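# Place the green block into the blue tray

## Task

Get the green block resting inside the blue tray, and have it stay there after the robot releases it and the scene is ended.

## Robot and tools

Robot: two arms, left_arm and right_arm, each with a two-finger gripper. left_arm is the robot's own left and sits on the +y side; right_arm is on -y. These names do not match the left and right of camera images. Base poses in the scene frame: left_arm (+0.038, +0.317, +0.307) m, quat_wxyz (+0.842, -0.162, +0.097, -0.506); right_arm (+0.038, -0.317, +0.307) m, quat_wxyz (+0.506, -0.097, +0.162, -0.842).

Scene frame: z = 0 is the table top and +z is up. The origin lies above the centre of the robot's foot. +x points forward over the table, which starts near x = +0.15 m and may sit at an angle. Gripper axes: the fingers extend along the gripper's +z and spread apart along its y. end_effector_position is the spot between the pads, roughly 1 cm short of the tips. Reported positions and orientations can be off by a few cm, more when the arm reaches far.

Row format (shared by execute_actions and move): one flat list of 16 numbers covering both arms, even if only one moves. First left_arm: x, y, z (metres), qw, qx, qy, qz (unit quaternion, w first), opening. Then the same eight for right_arm. Position and quaternion are an absolute target pose for that gripper in the scene frame, not an offset. Opening runs from -1 (closed) to +1 (fully open, 0.094 m); it is a target, not a change.

execute_actions: argument actions is a list of actions; each action is a table of up to 15 rows, one row per 1/30 s step, and a short table repeats its last row for the remaining steps. Each target must lie within 0.6 m of that gripper's current position along every one of its own axes, or the action is rejected for both arms; if the first action fails that check against the latest reported state, the whole call is rejected. Optional cameras: list of names, ["all"], or []. An empty actions list returns state plus all images.

move: argument target is one 16-number row or a list of up to 15 rows (no 0.6 m limit). Each gripper travels in a straight line from its current Hand target to the given pose; all arms finish together, at least 0.5 s, at most 10 s total. speed: m/s, 0.002 to 4.3, default 0.25 (rotation capped at twice that in rad/s), one value or one per row. blend: metres of corner rounding for lists; 0 means stop at each row. opening_speed: rate of opening change per second on the -1..+1 scale, at least 0.2; use it for gentle closing. grip_force: newtons per pad, 10 to 50, one value or one per arm; it persists and lower values close slowly. blocking=false returns after about 0.5 s while the motion continues; a new move then takes over from the current point. Paths do not avoid obstacles or the other arm. Avoid paths passing near an arm's own base; route around it.

wait: seconds, 0 to 10; arms hold their last commands. stop: brakes a running move. zoom_image: camera (cam_head_left, cam_head_right, cam_over, cam_left_wrist, cam_right_wrist) and region [x0, y0, x1, y1] in pixels, up to 504 each way; all images are 672x504. finished_scene: ends the scene for good, optional scene = 1.

Reading results: each arm shows end_effector_position, end_effector_quat_wxyz, Joint positions (last value is finger opening in metres), Joint velocities, torques, motor temperatures, grip_measured (opening on the -1..+1 scale, may read up to about 2.5 mm wide when empty), Hand target (where the arm is actually being driven, possibly short of your command) and Tool commands. A move adds a move: line with its ending, e.g. done, off_target, moving, held, fault, and limits such as paced (pose clipped) or held (steps withheld). done means within 10 mm and 2 degrees; it says nothing about contact. Friction and weight can leave a gripper a few cm from the command without any touch.

Control notes: orientation commands are clipped to 40 degrees from the current one each step, so big turns need several steps. To keep an arm still, resend exactly its last reported pose and its current opening every call; keep repeating the same quaternion rather than the drifting measured one. A 0 opening is itself a command. When gripping hard parts, grip_measured ends up a bit below the part width; to release, command clearly above the reading.

Joint ranges (rad): waist -2.880..2.880, shoulder 0..3.142, elbow 0..3.019 (straight 2.964), wrist pitch -1.693..1.571, wrist yaw -1.571..1.571, wrist roll -2.094..2.094.

Avoid: dropping the block from height, releasing it while it still moves, fast impacts with the table or tray, and strong pushing. Never let the arms or grippers collide or let one gripper close on the other's fingers; this can end the scene. Nothing may fall or be left off the table. Long stretched holding or pushing toward unreachable poses heats motors; at 100 °C that arm goes limp for 30 to 60 s, with MOTOR HOT appearing from 85 °C. Time spent writing counts as elapsed scene time.

Each tool is called after "Call:" by a JSON object that holds its "op" and its "data", one argument or row to a line.

## Session

Call:
{"op": "execute_actions", "data": {
  "actions": []
}}

Scene clock: 0.00 s.
left_arm: end_effector_position=(+0.7328, +0.4777, +0.2304) grip_measured=+1.000 end_effector_quat_wxyz=(+0.105, +0.417, +0.857, -0.285) | right_arm: end_effector_position=(+0.2451, -0.0297, +0.2405) grip_measured=+1.000 end_effector_quat_wxyz=(+0.019, +0.815, -0.498, -0.296)
Joint positions: left_arm=[1.421 2.149 2.151 -1.486 0.494 1.323 0.094] | right_arm=[2.847 1.689 0.791 -0.74 -0.211 -1.264 0.094]
Joint velocities: within noise
Joint torques (N m): no reading
Motor temperatures (°C): left_arm=[34 31 28 31 34 32 30] | right_arm=[36 32 32 32 30 33 32]
Heat: left arm: hottest waist 34 °C; right arm: hottest waist 36 °C.
Hand target: left_arm +0.7397, +0.4806, +0.2363; +0.112, +0.420, +0.857, -0.277 | right_arm +0.2516, -0.0244, +0.2438; +0.010, +0.816, -0.498, -0.294
Tool commands: left_gripper/opening=+1.0 right_gripper/opening=+1.0

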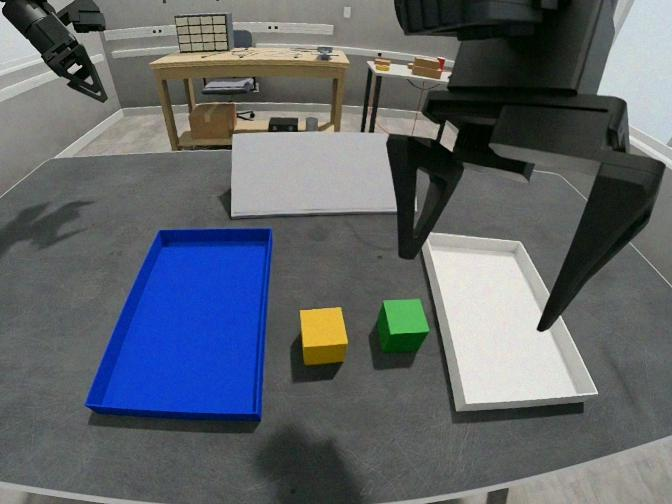

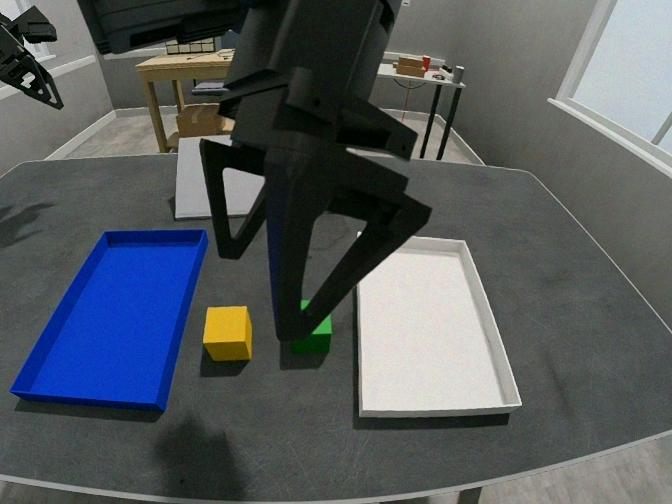

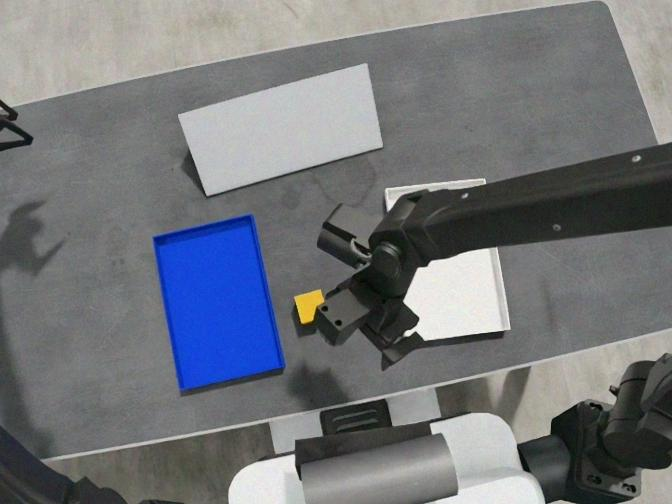

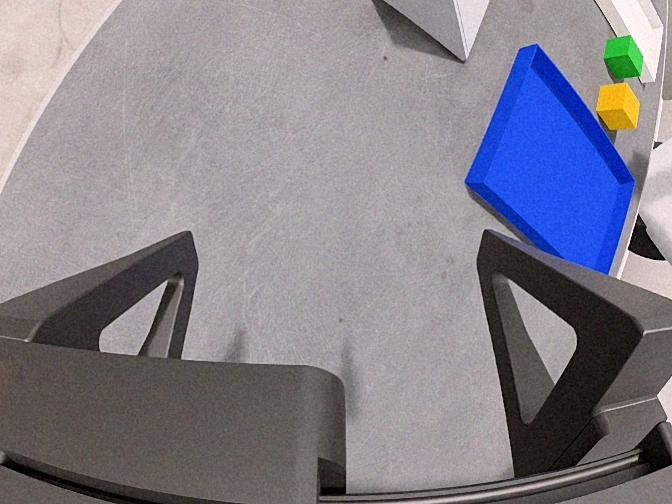

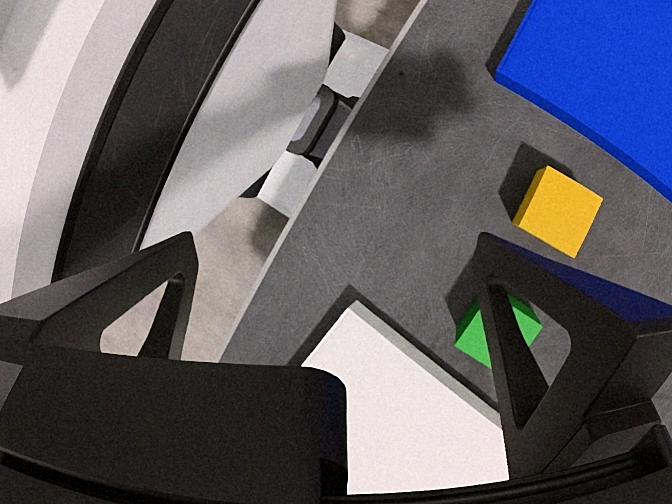

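Call:
{"op": "move", "data": {
  "target": [0.7328,0.4777,0.2304,0.105,0.417,0.857,-0.285,1,0.28,-0.07,0.22,0,0.7071,-0.7071,0,1],
  "cameras": ["cam_right_wrist","cam_over","cam_head_left"]
}}

Scene clock: 19.07 s.
left_arm: end_effector_position=(+0.7328, +0.4777, +0.2304) grip_measured=+1.000 end_effector_quat_wxyz=(+0.105, +0.417, +0.857, -0.285) | right_arm: end_effector_position=(+0.2816, -0.0767, +0.2150) grip_measured=+1.000 end_effector_quat_wxyz=(+0.012, +0.706, -0.704, -0.076)
Joint positions: left_arm=[1.421 2.149 2.151 -1.486 0.494 1.323 0.094] | right_arm=[2.874 1.614 0.666 -0.54 0.215 -0.771 0.094]
Joint torques (N m): left_arm=[-2.2 -22.77 7.46 -0.03 0.51 0.12] | right_arm=[5.25 -11.34 3.28 0.9 0.02 0.04]
Motor temperatures (°C): left_arm=[34 37 30 30 34 32 30] | right_arm=[36 33 33 32 30 32 32]
Heat: left arm: hottest shoulder 37 °C; right arm: hottest waist 36 °C.
Hand target: left_arm +0.7328, +0.4776, +0.2305; +0.105, +0.417, +0.857, -0.285 | right_arm +0.2810, -0.0713, +0.2193; +0.002, +0.705, -0.705, -0.075
Off the commanded pose: left_arm 0.000 m, 0 deg | right_arm 0.009 m, 9 deg.
joint sent to its limit (right arm) — joint 1 (waist), upper limit. The joint targets are off in orientation, not in position.
move: off_target (right_arm)
Images, in order (width x height): cam_head_left 672x504, cam_over 672x504, cam_right_wrist 672x504.

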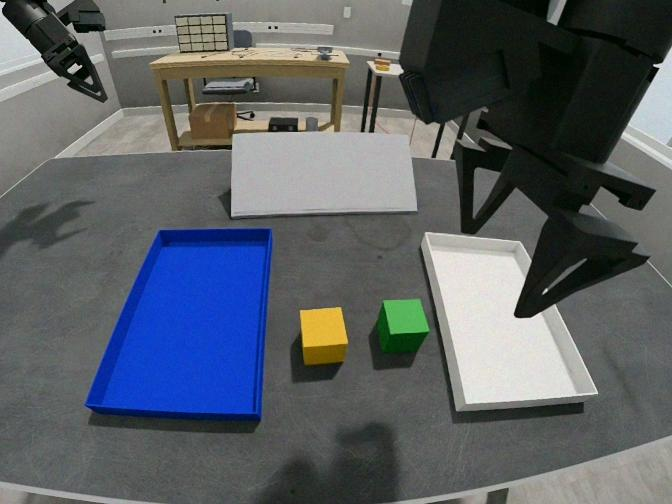

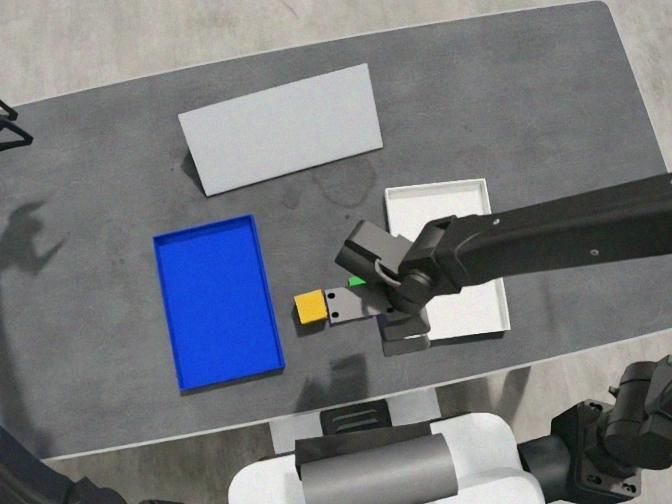

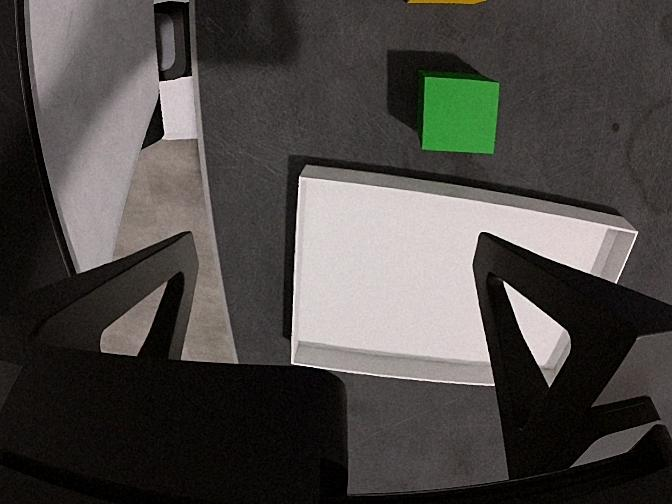

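Call:
{"op": "move", "data": {
  "target": [0.7328,0.4777,0.2304,0.105,0.417,0.857,-0.285,1,0.35,-0.04,0.16,0,0.7071,-0.7071,0,1],
  "cameras": ["cam_right_wrist","cam_over","cam_head_left","cam_head_right"]
}}

Scene clock: 31.40 s.
left_arm: end_effector_position=(+0.7328, +0.4777, +0.2304) grip_measured=+1.000 end_effector_quat_wxyz=(+0.105, +0.417, +0.857, -0.285) | right_arm: end_effector_position=(+0.3328, -0.0480, +0.1606) grip_measured=+1.000 end_effector_quat_wxyz=(+0.014, +0.711, -0.703, -0.002)
Joint positions: left_arm=[1.421 2.149 2.151 -1.486 0.494 1.323 0.094] | right_arm=[2.848 1.851 0.83 -0.464 0.36 -0.804 0.094]
Joint torques (N m): left_arm=[-2.61 -22.89 7.47 -0.02 0.49 0.11] | right_arm=[3.78 -12.22 5.19 1.01 0.12 -0.21]
Heat: left arm: hottest shoulder 39 °C; right arm: hottest waist 36 °C.
Hand target: left_arm +0.7328, +0.4776, +0.2305; +0.105, +0.417, +0.857, -0.285 | right_arm +0.3498, -0.0405, +0.1604; +0.000, +0.707, -0.707, +0.000
Off the commanded pose: left_arm 0.000 m, 0 deg | right_arm 0.019 m, 2 deg.
move: off_target (right_arm)
Images, in order (width x height): cam_head_left 672x504, cam_head_right 672x504, cam_over 672x504, cam_right_wrist 672x504.

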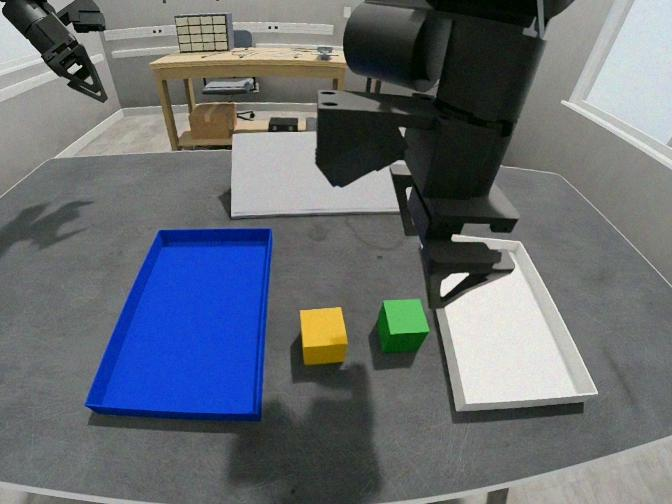

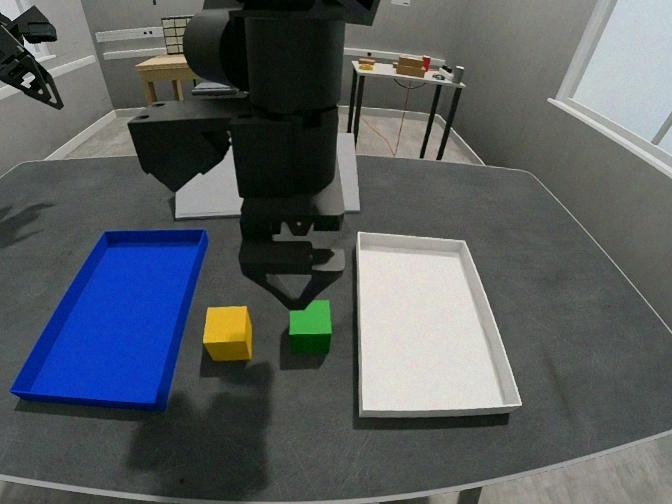

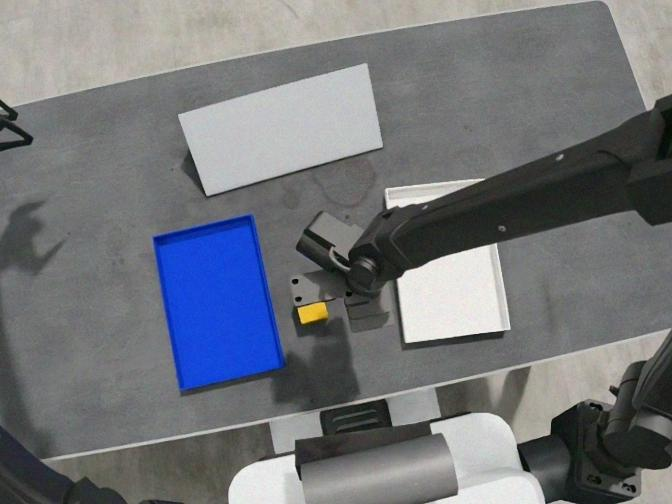

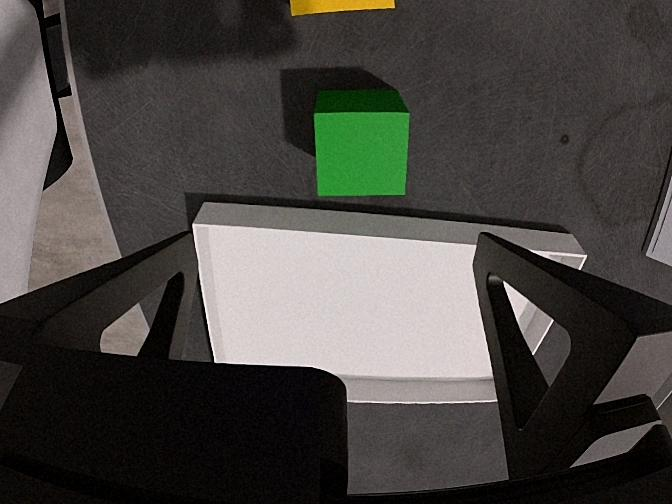

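Call:
{"op": "move", "data": {
  "target": [0.7328,0.4777,0.2304,0.105,0.417,0.857,-0.285,1,0.36,-0.042,0.09,0,0.7071,-0.7071,0,1],
  "cameras": ["cam_right_wrist","cam_head_left"]
}}

Scene clock: 43.53 s.
left_arm: end_effector_position=(+0.7328, +0.4777, +0.2304) grip_measured=+1.000 end_effector_quat_wxyz=(+0.105, +0.417, +0.857, -0.285) | right_arm: end_effector_position=(+0.3465, -0.0474, +0.0908) grip_measured=+1.000 end_effector_quat_wxyz=(+0.012, +0.710, -0.705, +0.000)
Joint positions: left_arm=[1.421 2.149 2.151 -1.486 0.494 1.323 0.094] | right_arm=[2.769 2.036 0.882 -0.298 0.355 -0.885 0.094]
Joint torques (N m): left_arm=[-2.61 -22.95 7.5 -0.01 0.5 0.12] | right_arm=[4.37 -13.68 3.33 0.99 -0.06 -0.21]
Heat: left arm: hottest shoulder 41 °C; right arm: hottest waist 36 °C.
Hand target: left_arm +0.7328, +0.4776, +0.2305; +0.105, +0.417, +0.857, -0.285 | right_arm +0.3599, -0.0423, +0.0903; +0.000, +0.707, -0.707, +0.000
Off the commanded pose: left_arm 0.000 m, 0 deg | right_arm 0.015 m, 1 deg.
move: off_target (right_arm)
Images, in order (width x height): cam_head_left 672x504, cam_right_wrist 672x504.

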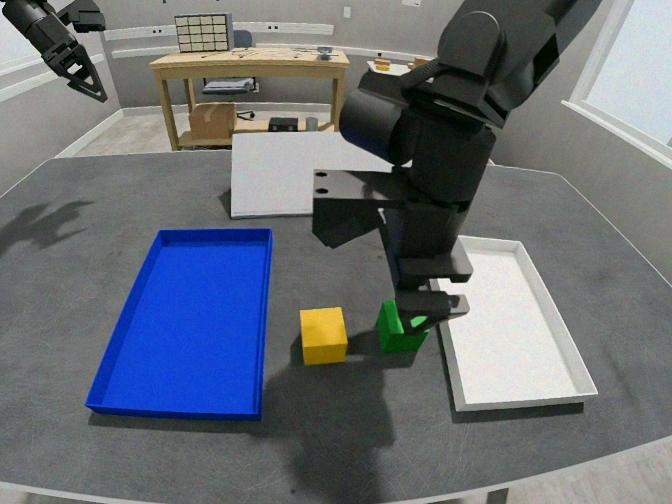

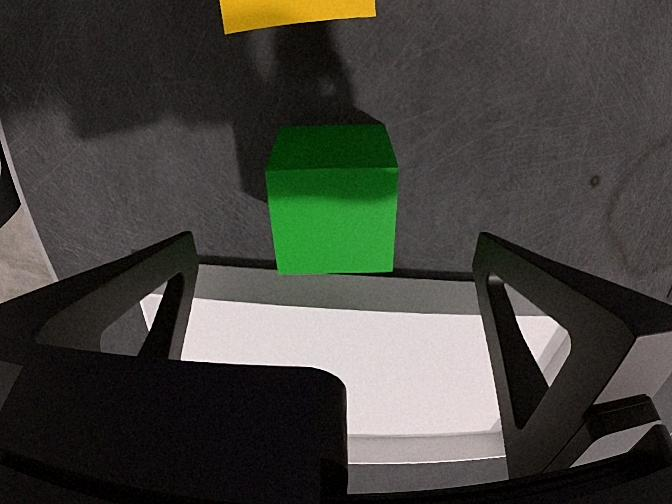

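Call:
{"op": "move", "data": {
  "target": [0.7328,0.4777,0.2304,0.105,0.417,0.857,-0.285,1,0.359,-0.046,0.03,0,0.7071,-0.7071,0,1],
  "speed": 0.15,
  "cameras": ["cam_right_wrist","cam_head_left"]
}}

Scene clock: 50.73 s.
left_arm: end_effector_position=(+0.7328, +0.4777, +0.2304) grip_measured=+1.000 end_effector_quat_wxyz=(+0.105, +0.417, +0.857, -0.285) | right_arm: end_effector_position=(+0.3479, -0.0483, +0.0319) grip_measured=+1.000 end_effector_quat_wxyz=(+0.010, +0.709, -0.705, -0.001)
Joint positions: left_arm=[1.421 2.149 2.151 -1.486 0.494 1.323 0.094] | right_arm=[2.717 2.192 0.929 -0.165 0.347 -0.942 0.094]
Joint torques (N m): left_arm=[-2.37 -23.06 7.53 -0.1 0.49 0.11] | right_arm=[4.42 -14.21 1.94 0.98 -0.06 -0.23]
Motor temperatures (°C): left_arm=[33 42 31 30 34 31 30] | right_arm=[36 33 33 32 30 32 32]
Heat: left arm: hottest shoulder 42 °C; right arm: hottest waist 36 °C.
Hand target: left_arm +0.7328, +0.4776, +0.2305; +0.105, +0.417, +0.857, -0.285 | right_arm +0.3589, -0.0463, +0.0302; +0.000, +0.707, -0.707, +0.000
Off the commanded pose: left_arm 0.000 m, 0 deg | right_arm 0.011 m, 1 deg.
move: off_target (right_arm)
Images, in order (width x height): cam_head_left 672x504, cam_right_wrist 672x504.

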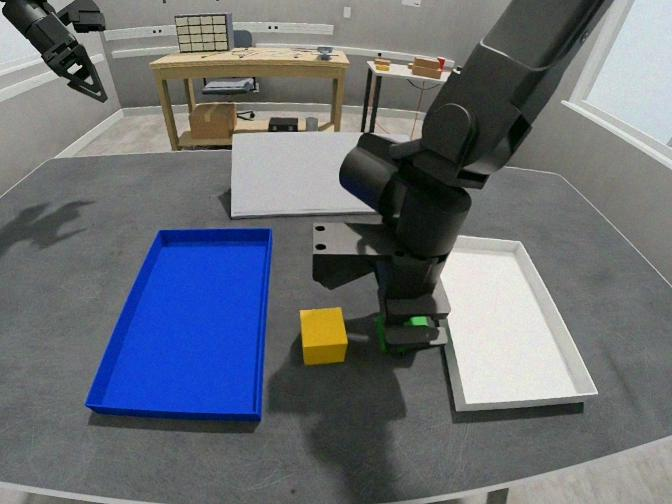

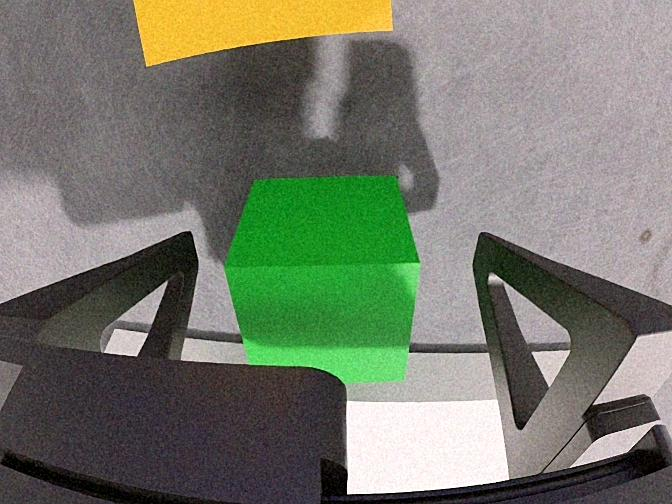

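Call:
{"op": "move", "data": {
  "target": [
    [0.7328,0.4777,0.2304,0.105,0.417,0.857,-0.285,1,0.357,-0.055,0.029,0,0.7071,-0.7071,0,1],
    [0.7328,0.4777,0.2304,0.105,0.417,0.857,-0.285,1,0.357,-0.055,0.029,0,0.7071,-0.7071,0,-0.25]
  ],
  "speed": 0.1,
  "opening_speed": 1,
  "cameras": ["cam_right_wrist","cam_head_left"]
}}

Scene clock: 60.83 s.
left_arm: end_effector_position=(+0.7328, +0.4777, +0.2304) grip_measured=+1.000 end_effector_quat_wxyz=(+0.105, +0.417, +0.857, -0.285) | right_arm: end_effector_position=(+0.3537, -0.0496, +0.0301) grip_measured=+0.066 end_effector_quat_wxyz=(+0.002, +0.709, -0.706, -0.001)
Joint positions: left_arm=[1.421 2.149 2.151 -1.486 0.494 1.323 0.094] | right_arm=[2.705 2.192 0.929 -0.145 0.343 -0.957 0.05]
Joint torques (N m): left_arm=[-2.49 -23.06 7.51 -0.01 0.5 0.12] | right_arm=[4.25 -14.68 0.32 1.02 -0.02 -0.21]
Heat: left arm: hottest shoulder 43 °C; right arm: hottest waist 36 °C.
Hand target: left_arm +0.7328, +0.4776, +0.2305; +0.105, +0.417, +0.857, -0.285 | right_arm +0.3568, -0.0551, +0.0290; +0.000, +0.707, -0.707, +0.000
Off the commanded pose: left_arm 0.000 m, 0 deg | right_arm 0.006 m, 0 deg.
move: done
Images, in order (width x height): cam_head_left 672x504, cam_right_wrist 672x504.

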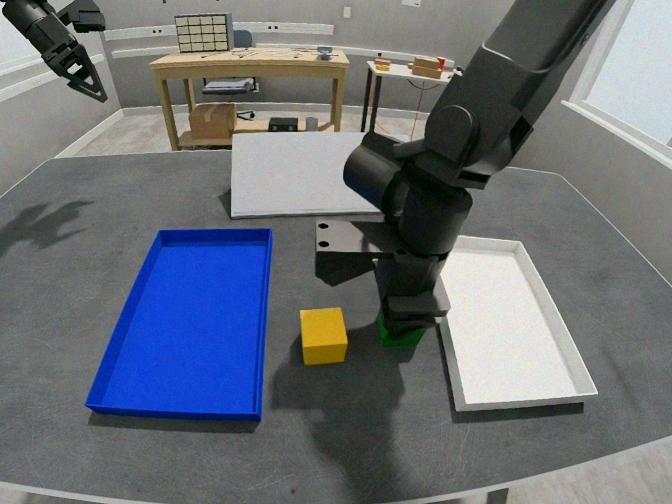

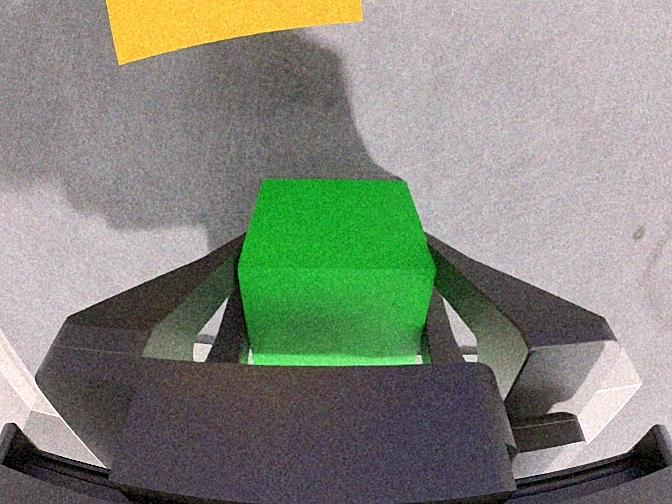

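Call:
{"op": "move", "data": {
  "target": [
    [0.7328,0.4777,0.2304,0.105,0.417,0.857,-0.285,1,0.357,-0.053,0.13,0,0.7071,-0.7071,0,-0.25],
    [0.7328,0.4777,0.2304,0.105,0.417,0.857,-0.285,1,0.365,0.185,0.13,0,0.7071,-0.7071,0,-0.25]
  ],
  "blend": [0.03,0],
  "cameras": ["cam_right_wrist","cam_head_left","cam_over"]
}}

Scene clock: 72.67 s.
left_arm: end_effector_position=(+0.7328, +0.4777, +0.2304) grip_measured=+1.000 end_effector_quat_wxyz=(+0.105, +0.417, +0.857, -0.285) | right_arm: end_effector_position=(+0.3565, +0.1680, +0.1209) grip_measured=+0.065 end_effector_quat_wxyz=(+0.008, +0.680, -0.678, -0.280)
Joint positions: left_arm=[1.421 2.149 2.151 -1.486 0.494 1.323 0.094] | right_arm=[2.882 2.261 1.405 -0.619 -0.201 -0.771 0.05]
Joint torques (N m): left_arm=[-2.73 -23 7.46 -0.03 0.52 0.12] | right_arm=[8.53 -17.73 7.13 0.2 -0.49 0.02]
Heat: left arm: hottest shoulder 44 °C; right arm: hottest waist 36 °C.
Hand target: left_arm +0.7328, +0.4776, +0.2305; +0.105, +0.417, +0.857, -0.285 | right_arm +0.3662, +0.1831, +0.1296; -0.002, +0.677, -0.679, -0.283
Off the commanded pose: left_arm 0.000 m, 0 deg | right_arm 0.021 m, 33 deg.
joint sent to its limit (right arm) — joint 1 (waist), upper limit. The joint targets are off in orientation, not in position.
move: off_target (right_arm)
Images, in order (width x height): cam_head_left 672x504, cam_over 672x504, cam_right_wrist 672x504.

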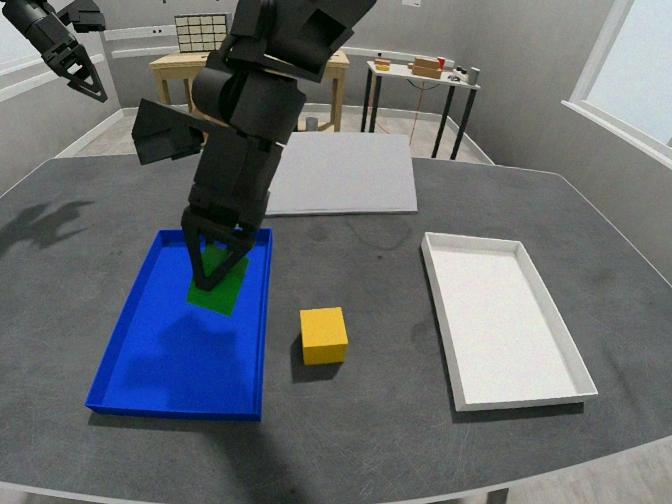

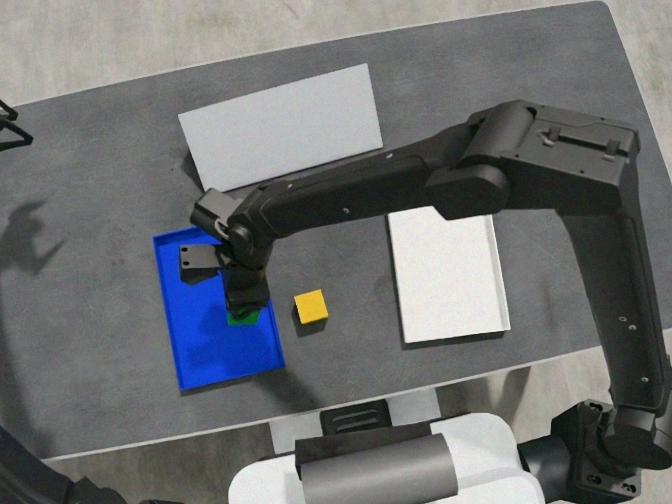

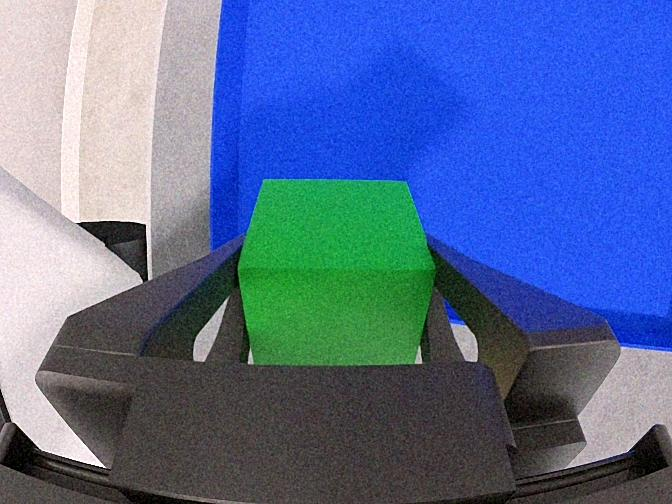

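Call:
{"op": "move", "data": {
  "target": [0.7328,0.4777,0.2304,0.105,0.417,0.857,-0.285,1,0.43,0.195,0.14,0,0.7071,-0.7071,0,-0.25],
  "cameras": ["cam_right_wrist","cam_head_left","cam_over"]
}}

Scene clock: 83.27 s.
left_arm: end_effector_position=(+0.7328, +0.4777, +0.2304) grip_measured=+1.000 end_effector_quat_wxyz=(+0.105, +0.417, +0.857, -0.285) | right_arm: end_effector_position=(+0.4176, +0.1771, +0.1274) grip_measured=+0.065 end_effector_quat_wxyz=(+0.014, +0.697, -0.692, -0.188)
Joint positions: left_arm=[1.421 2.149 2.151 -1.486 0.494 1.323 0.094] | right_arm=[2.882 2.302 1.595 -0.784 -0.011 -0.77 0.05]
Joint torques (N m): left_arm=[-2.73 -23.3 7.43 -0.12 0.5 0.12] | right_arm=[9.11 -19.14 8.51 0.17 -0.17 0.03]
Heat: left arm: hottest shoulder 45 °C; right arm: hottest waist 36 °C.
Hand target: left_arm +0.7328, +0.4776, +0.2305; +0.105, +0.417, +0.857, -0.285 | right_arm +0.4309, +0.1930, +0.1398; -0.002, +0.693, -0.696, -0.188
Off the commanded pose: left_arm 0.000 m, 0 deg | right_arm 0.025 m, 22 deg.
joint sent to its limit (right arm) — joint 1 (waist), upper limit. The joint targets are off in orientation, not in position.
move: off_target (right_arm)
Images, in order (width x height): cam_head_left 672x504, cam_over 672x504, cam_right_wrist 672x504.

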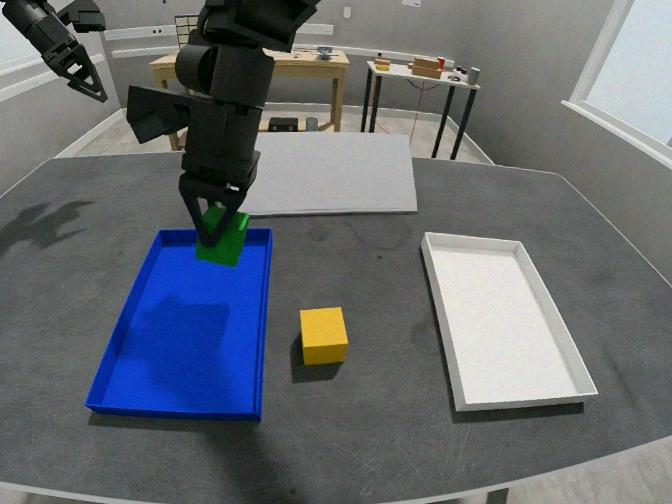

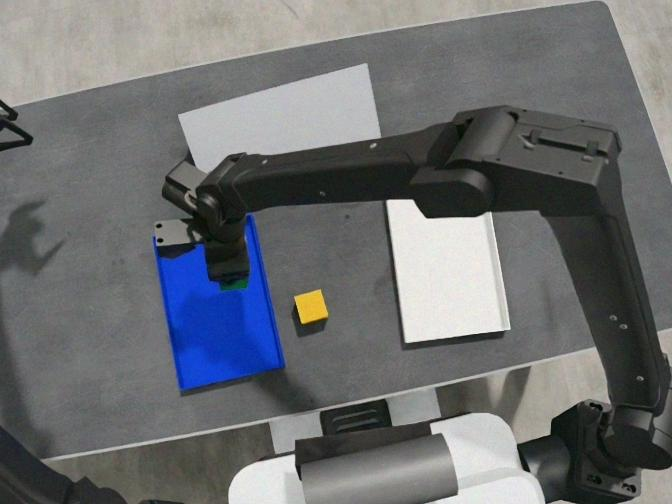

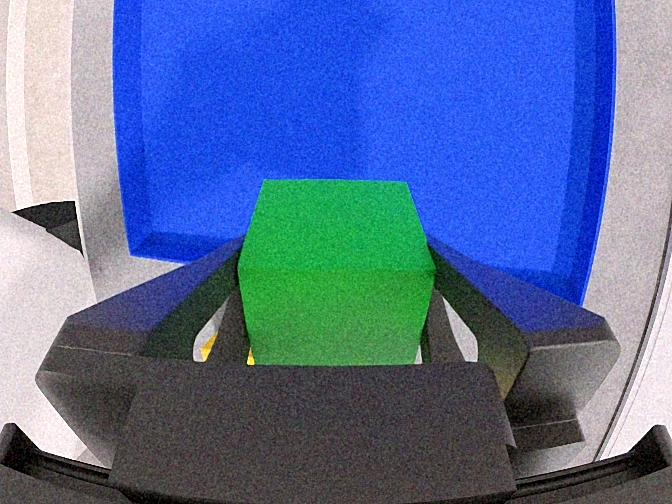

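Call:
{"op": "move", "data": {
  "target": [0.7328,0.4777,0.2304,0.105,0.417,0.857,-0.285,1,0.432,0.182,0.08,0,0.7071,-0.7071,0,-0.25],
  "speed": 0.15,
  "cameras": ["cam_right_wrist","cam_head_left","cam_over"]
}}

Scene clock: 107.30 s.
left_arm: end_effector_position=(+0.7328, +0.4777, +0.2304) grip_measured=+1.000 end_effector_quat_wxyz=(+0.105, +0.417, +0.857, -0.285) | right_arm: end_effector_position=(+0.4157, +0.1598, +0.0689) grip_measured=+0.066 end_effector_quat_wxyz=(+0.029, +0.708, -0.698, -0.099)
Joint positions: left_arm=[1.421 2.149 2.151 -1.486 0.494 1.323 0.094] | right_arm=[2.882 2.399 1.609 -0.733 0.167 -0.767 0.05]
Joint torques (N m): left_arm=[-2.32 -23.12 7.46 -0.1 0.51 0.11] | right_arm=[9.17 -19.37 7.73 0.91 -0.04 0.04]
Heat: left arm: hottest shoulder 46 °C; right arm: hottest waist 36 °C.
Hand target: left_arm +0.7328, +0.4776, +0.2305; +0.105, +0.417, +0.857, -0.285 | right_arm +0.4329, +0.1799, +0.0804; +0.001, +0.702, -0.705, -0.099
Off the commanded pose: left_arm 0.000 m, 0 deg | right_arm 0.030 m, 12 deg.
joint sent to its limit (right arm) — joint 1 (waist), upper limit. The joint targets are off in orientation, not in position.
move: off_target (right_arm)
Images, in order (width x height): cam_head_left 672x504, cam_over 672x504, cam_right_wrist 672x504.

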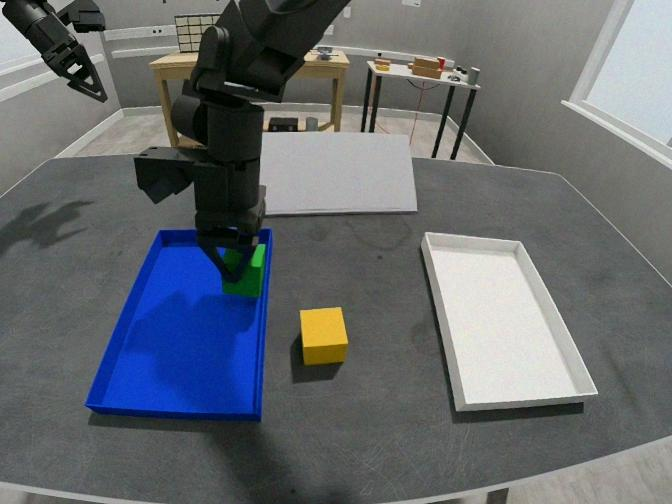

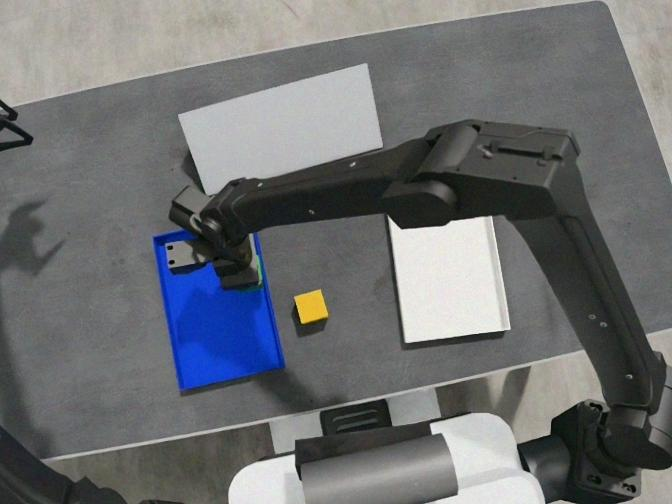

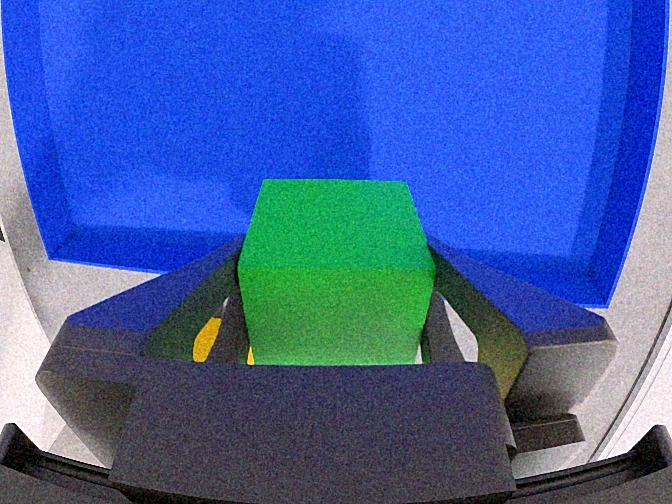

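Call:
{"op": "move", "data": {
  "target": [0.7328,0.4777,0.2304,0.105,0.417,0.857,-0.285,1,0.434,0.213,0.055,0,0.7071,-0.7071,0,-0.25],
  "speed": 0.12,
  "cameras": ["cam_right_wrist","cam_head_left"]
}}

Scene clock: 114.17 s.
left_arm: end_effector_position=(+0.7328, +0.4777, +0.2304) grip_measured=+1.000 end_effector_quat_wxyz=(+0.105, +0.417, +0.857, -0.285) | right_arm: end_effector_position=(+0.4235, +0.1943, +0.0443) grip_measured=+0.066 end_effector_quat_wxyz=(+0.016, +0.704, -0.700, -0.123)
Joint positions: left_arm=[1.421 2.149 2.151 -1.486 0.494 1.323 0.094] | right_arm=[2.882 2.498 1.735 -0.733 0.119 -0.767 0.05]
Joint torques (N m): left_arm=[-2.55 -22.89 7.43 -0.02 0.52 0.11] | right_arm=[9.64 -19.9 7.92 0.31 -0.25 0.01]
Heat: left arm: hottest shoulder 46 °C; right arm: hottest waist 36 °C.
Hand target: left_arm +0.7328, +0.4776, +0.2305; +0.105, +0.417, +0.857, -0.285 | right_arm +0.4350, +0.2110, +0.0548; +0.000, +0.700, -0.703, -0.126
Off the commanded pose: left_arm 0.000 m, 0 deg | right_arm 0.024 m, 14 deg.
joint sent to its limit (right arm) — joint 1 (waist), upper limit. The joint targets are off in orientation, not in position.
move: off_target (right_arm)
Images, in order (width x height): cam_head_left 672x504, cam_right_wrist 672x504.

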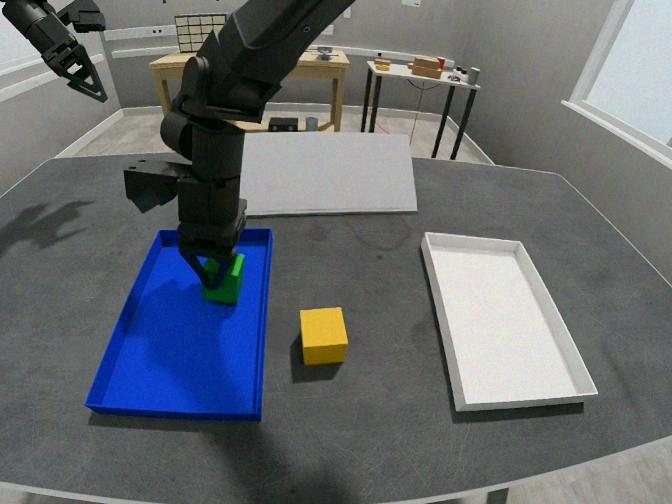

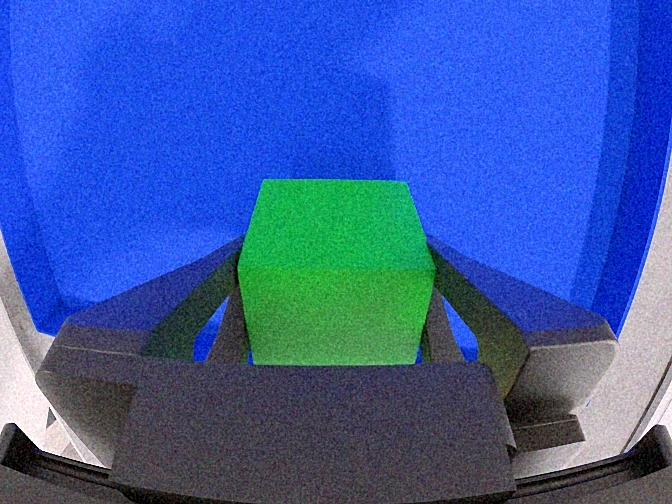

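Call:
{"op": "move", "data": {
  "target": [
    [0.7328,0.4777,0.2304,0.105,0.417,0.857,-0.285,1,0.434,0.205,0.046,0,0.7071,-0.7071,0,-0.25],
    [0.7328,0.4777,0.2304,0.105,0.417,0.857,-0.285,1,0.434,0.205,0.046,0,0.7071,-0.7071,0,0.3]
  ],
  "speed": 0.05,
  "opening_speed": 0.3,
  "cameras": ["cam_right_wrist","cam_head_left"]
}}

Scene clock: 124.90 s.
left_arm: end_effector_position=(+0.7328, +0.4777, +0.2304) grip_measured=+1.000 end_effector_quat_wxyz=(+0.105, +0.417, +0.857, -0.285) | right_arm: end_effector_position=(+0.4269, +0.1889, +0.0406) grip_measured=+0.296 end_effector_quat_wxyz=(+0.017, +0.706, -0.701, -0.103)
Joint positions: left_arm=[1.421 2.149 2.151 -1.486 0.494 1.323 0.094] | right_arm=[2.882 2.502 1.735 -0.733 0.161 -0.767 0.061]
Joint torques (N m): left_arm=[-2.78 -23 7.49 -0.08 0.5 0.12] | right_arm=[9.7 -19.55 7.01 0.79 -0.03 0.02]
Motor temperatures (°C): left_arm=[33 47 32 30 34 31 30] | right_arm=[36 36 35 31 30 32 33]
Heat: left arm: hottest shoulder 47 °C; right arm: hottest waist 36 °C.
Hand target: left_arm +0.7328, +0.4776, +0.2305; +0.105, +0.417, +0.857, -0.285 | right_arm +0.4348, +0.2033, +0.0457; +0.001, +0.703, -0.704, -0.103
Off the commanded pose: left_arm 0.000 m, 0 deg | right_arm 0.018 m, 12 deg.
joint sent to its limit (right arm) — joint 1 (waist), upper limit. The joint targets are off in orientation, not in position.
move: off_target (right_arm); target 2's new opening was sent with right_arm's hand 0.018 m and 12 deg from that target
Images, in order (width x height): cam_head_left 672x504, cam_right_wrist 672x504.

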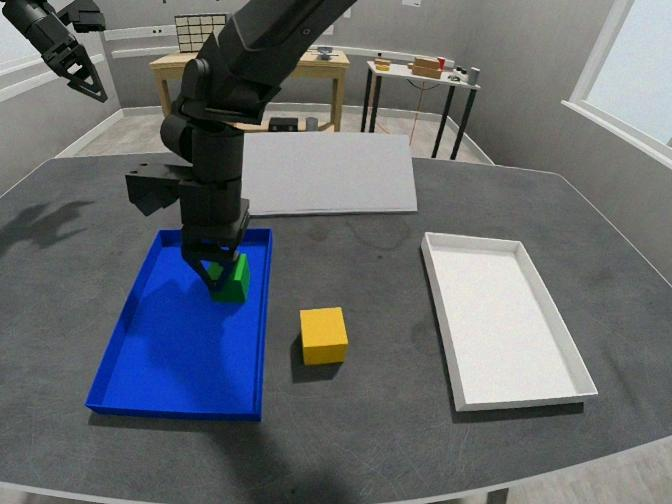

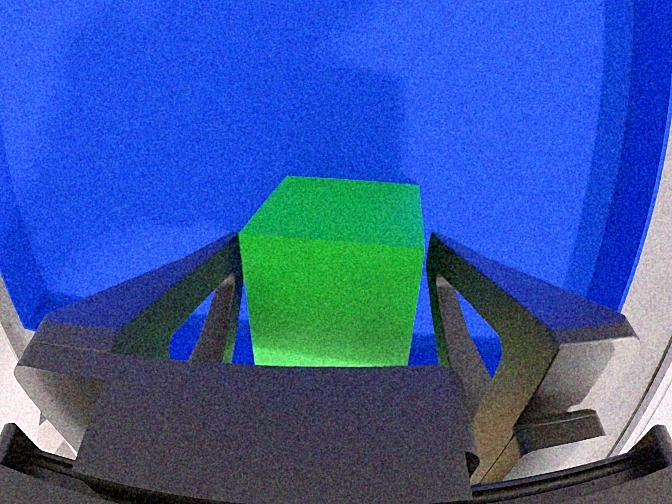

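Call:
{"op": "move", "data": {
  "target": [
    [0.7328,0.4777,0.2304,0.105,0.417,0.857,-0.285,1,0.434,0.205,0.048,0.001,0.703,-0.704,-0.103,0.8],
    [0.7328,0.4777,0.2304,0.105,0.417,0.857,-0.285,1,0.446,0.193,0.17,0.001,0.703,-0.704,-0.103,0.8]
  ],
  "speed": 0.12,
  "opening_speed": 1,
  "cameras": ["cam_right_wrist","cam_head_left"]
}}

Scene clock: 132.37 s.
left_arm: end_effector_position=(+0.7328, +0.4777, +0.2304) grip_measured=+1.000 end_effector_quat_wxyz=(+0.105, +0.417, +0.857, -0.285) | right_arm: end_effector_position=(+0.4513, +0.1906, +0.1606) grip_measured=+0.797 end_effector_quat_wxyz=(+0.001, +0.695, -0.696, -0.183)
Joint positions: left_arm=[1.421 2.149 2.151 -1.486 0.494 1.323 0.094] | right_arm=[2.882 2.286 1.692 -0.868 0 -0.767 0.084]
Joint torques (N m): left_arm=[-2.61 -23 7.45 -0.06 0.51 0.11] | right_arm=[9.41 -21.13 5.08 0.23 -0.29 -0.02]
Heat: left arm: hottest shoulder 47 °C; right arm: hottest waist 36 °C.
Hand target: left_arm +0.7328, +0.4776, +0.2305; +0.105, +0.417, +0.857, -0.285 | right_arm +0.4473, +0.1919, +0.1692; +0.002, +0.695, -0.695, -0.185
Off the commanded pose: left_arm 0.000 m, 0 deg | right_arm 0.011 m, 9 deg.
joint sent to its limit (right arm) — joint 1 (waist), upper limit. The joint targets are off in orientation, not in position.
move: off_target (right_arm)
Images, in order (width x height): cam_head_left 672x504, cam_right_wrist 672x504.

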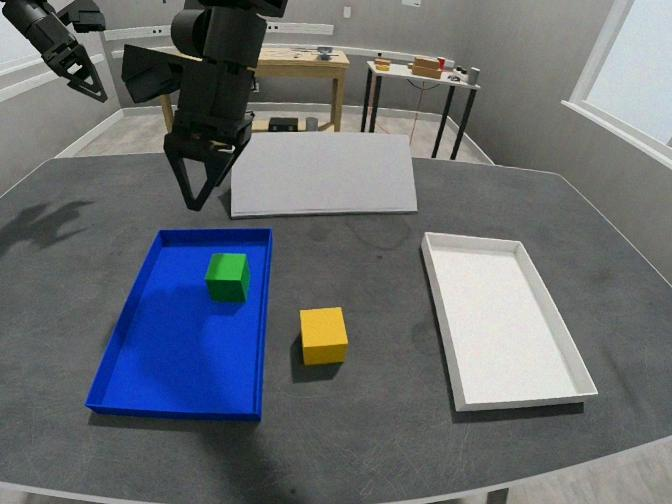

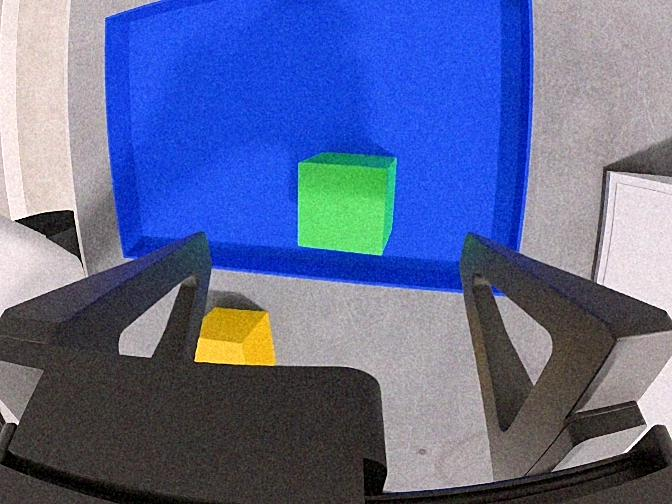

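Call:
{"op": "finished_scene", "data": {

}}

The scene is finished: the task was done.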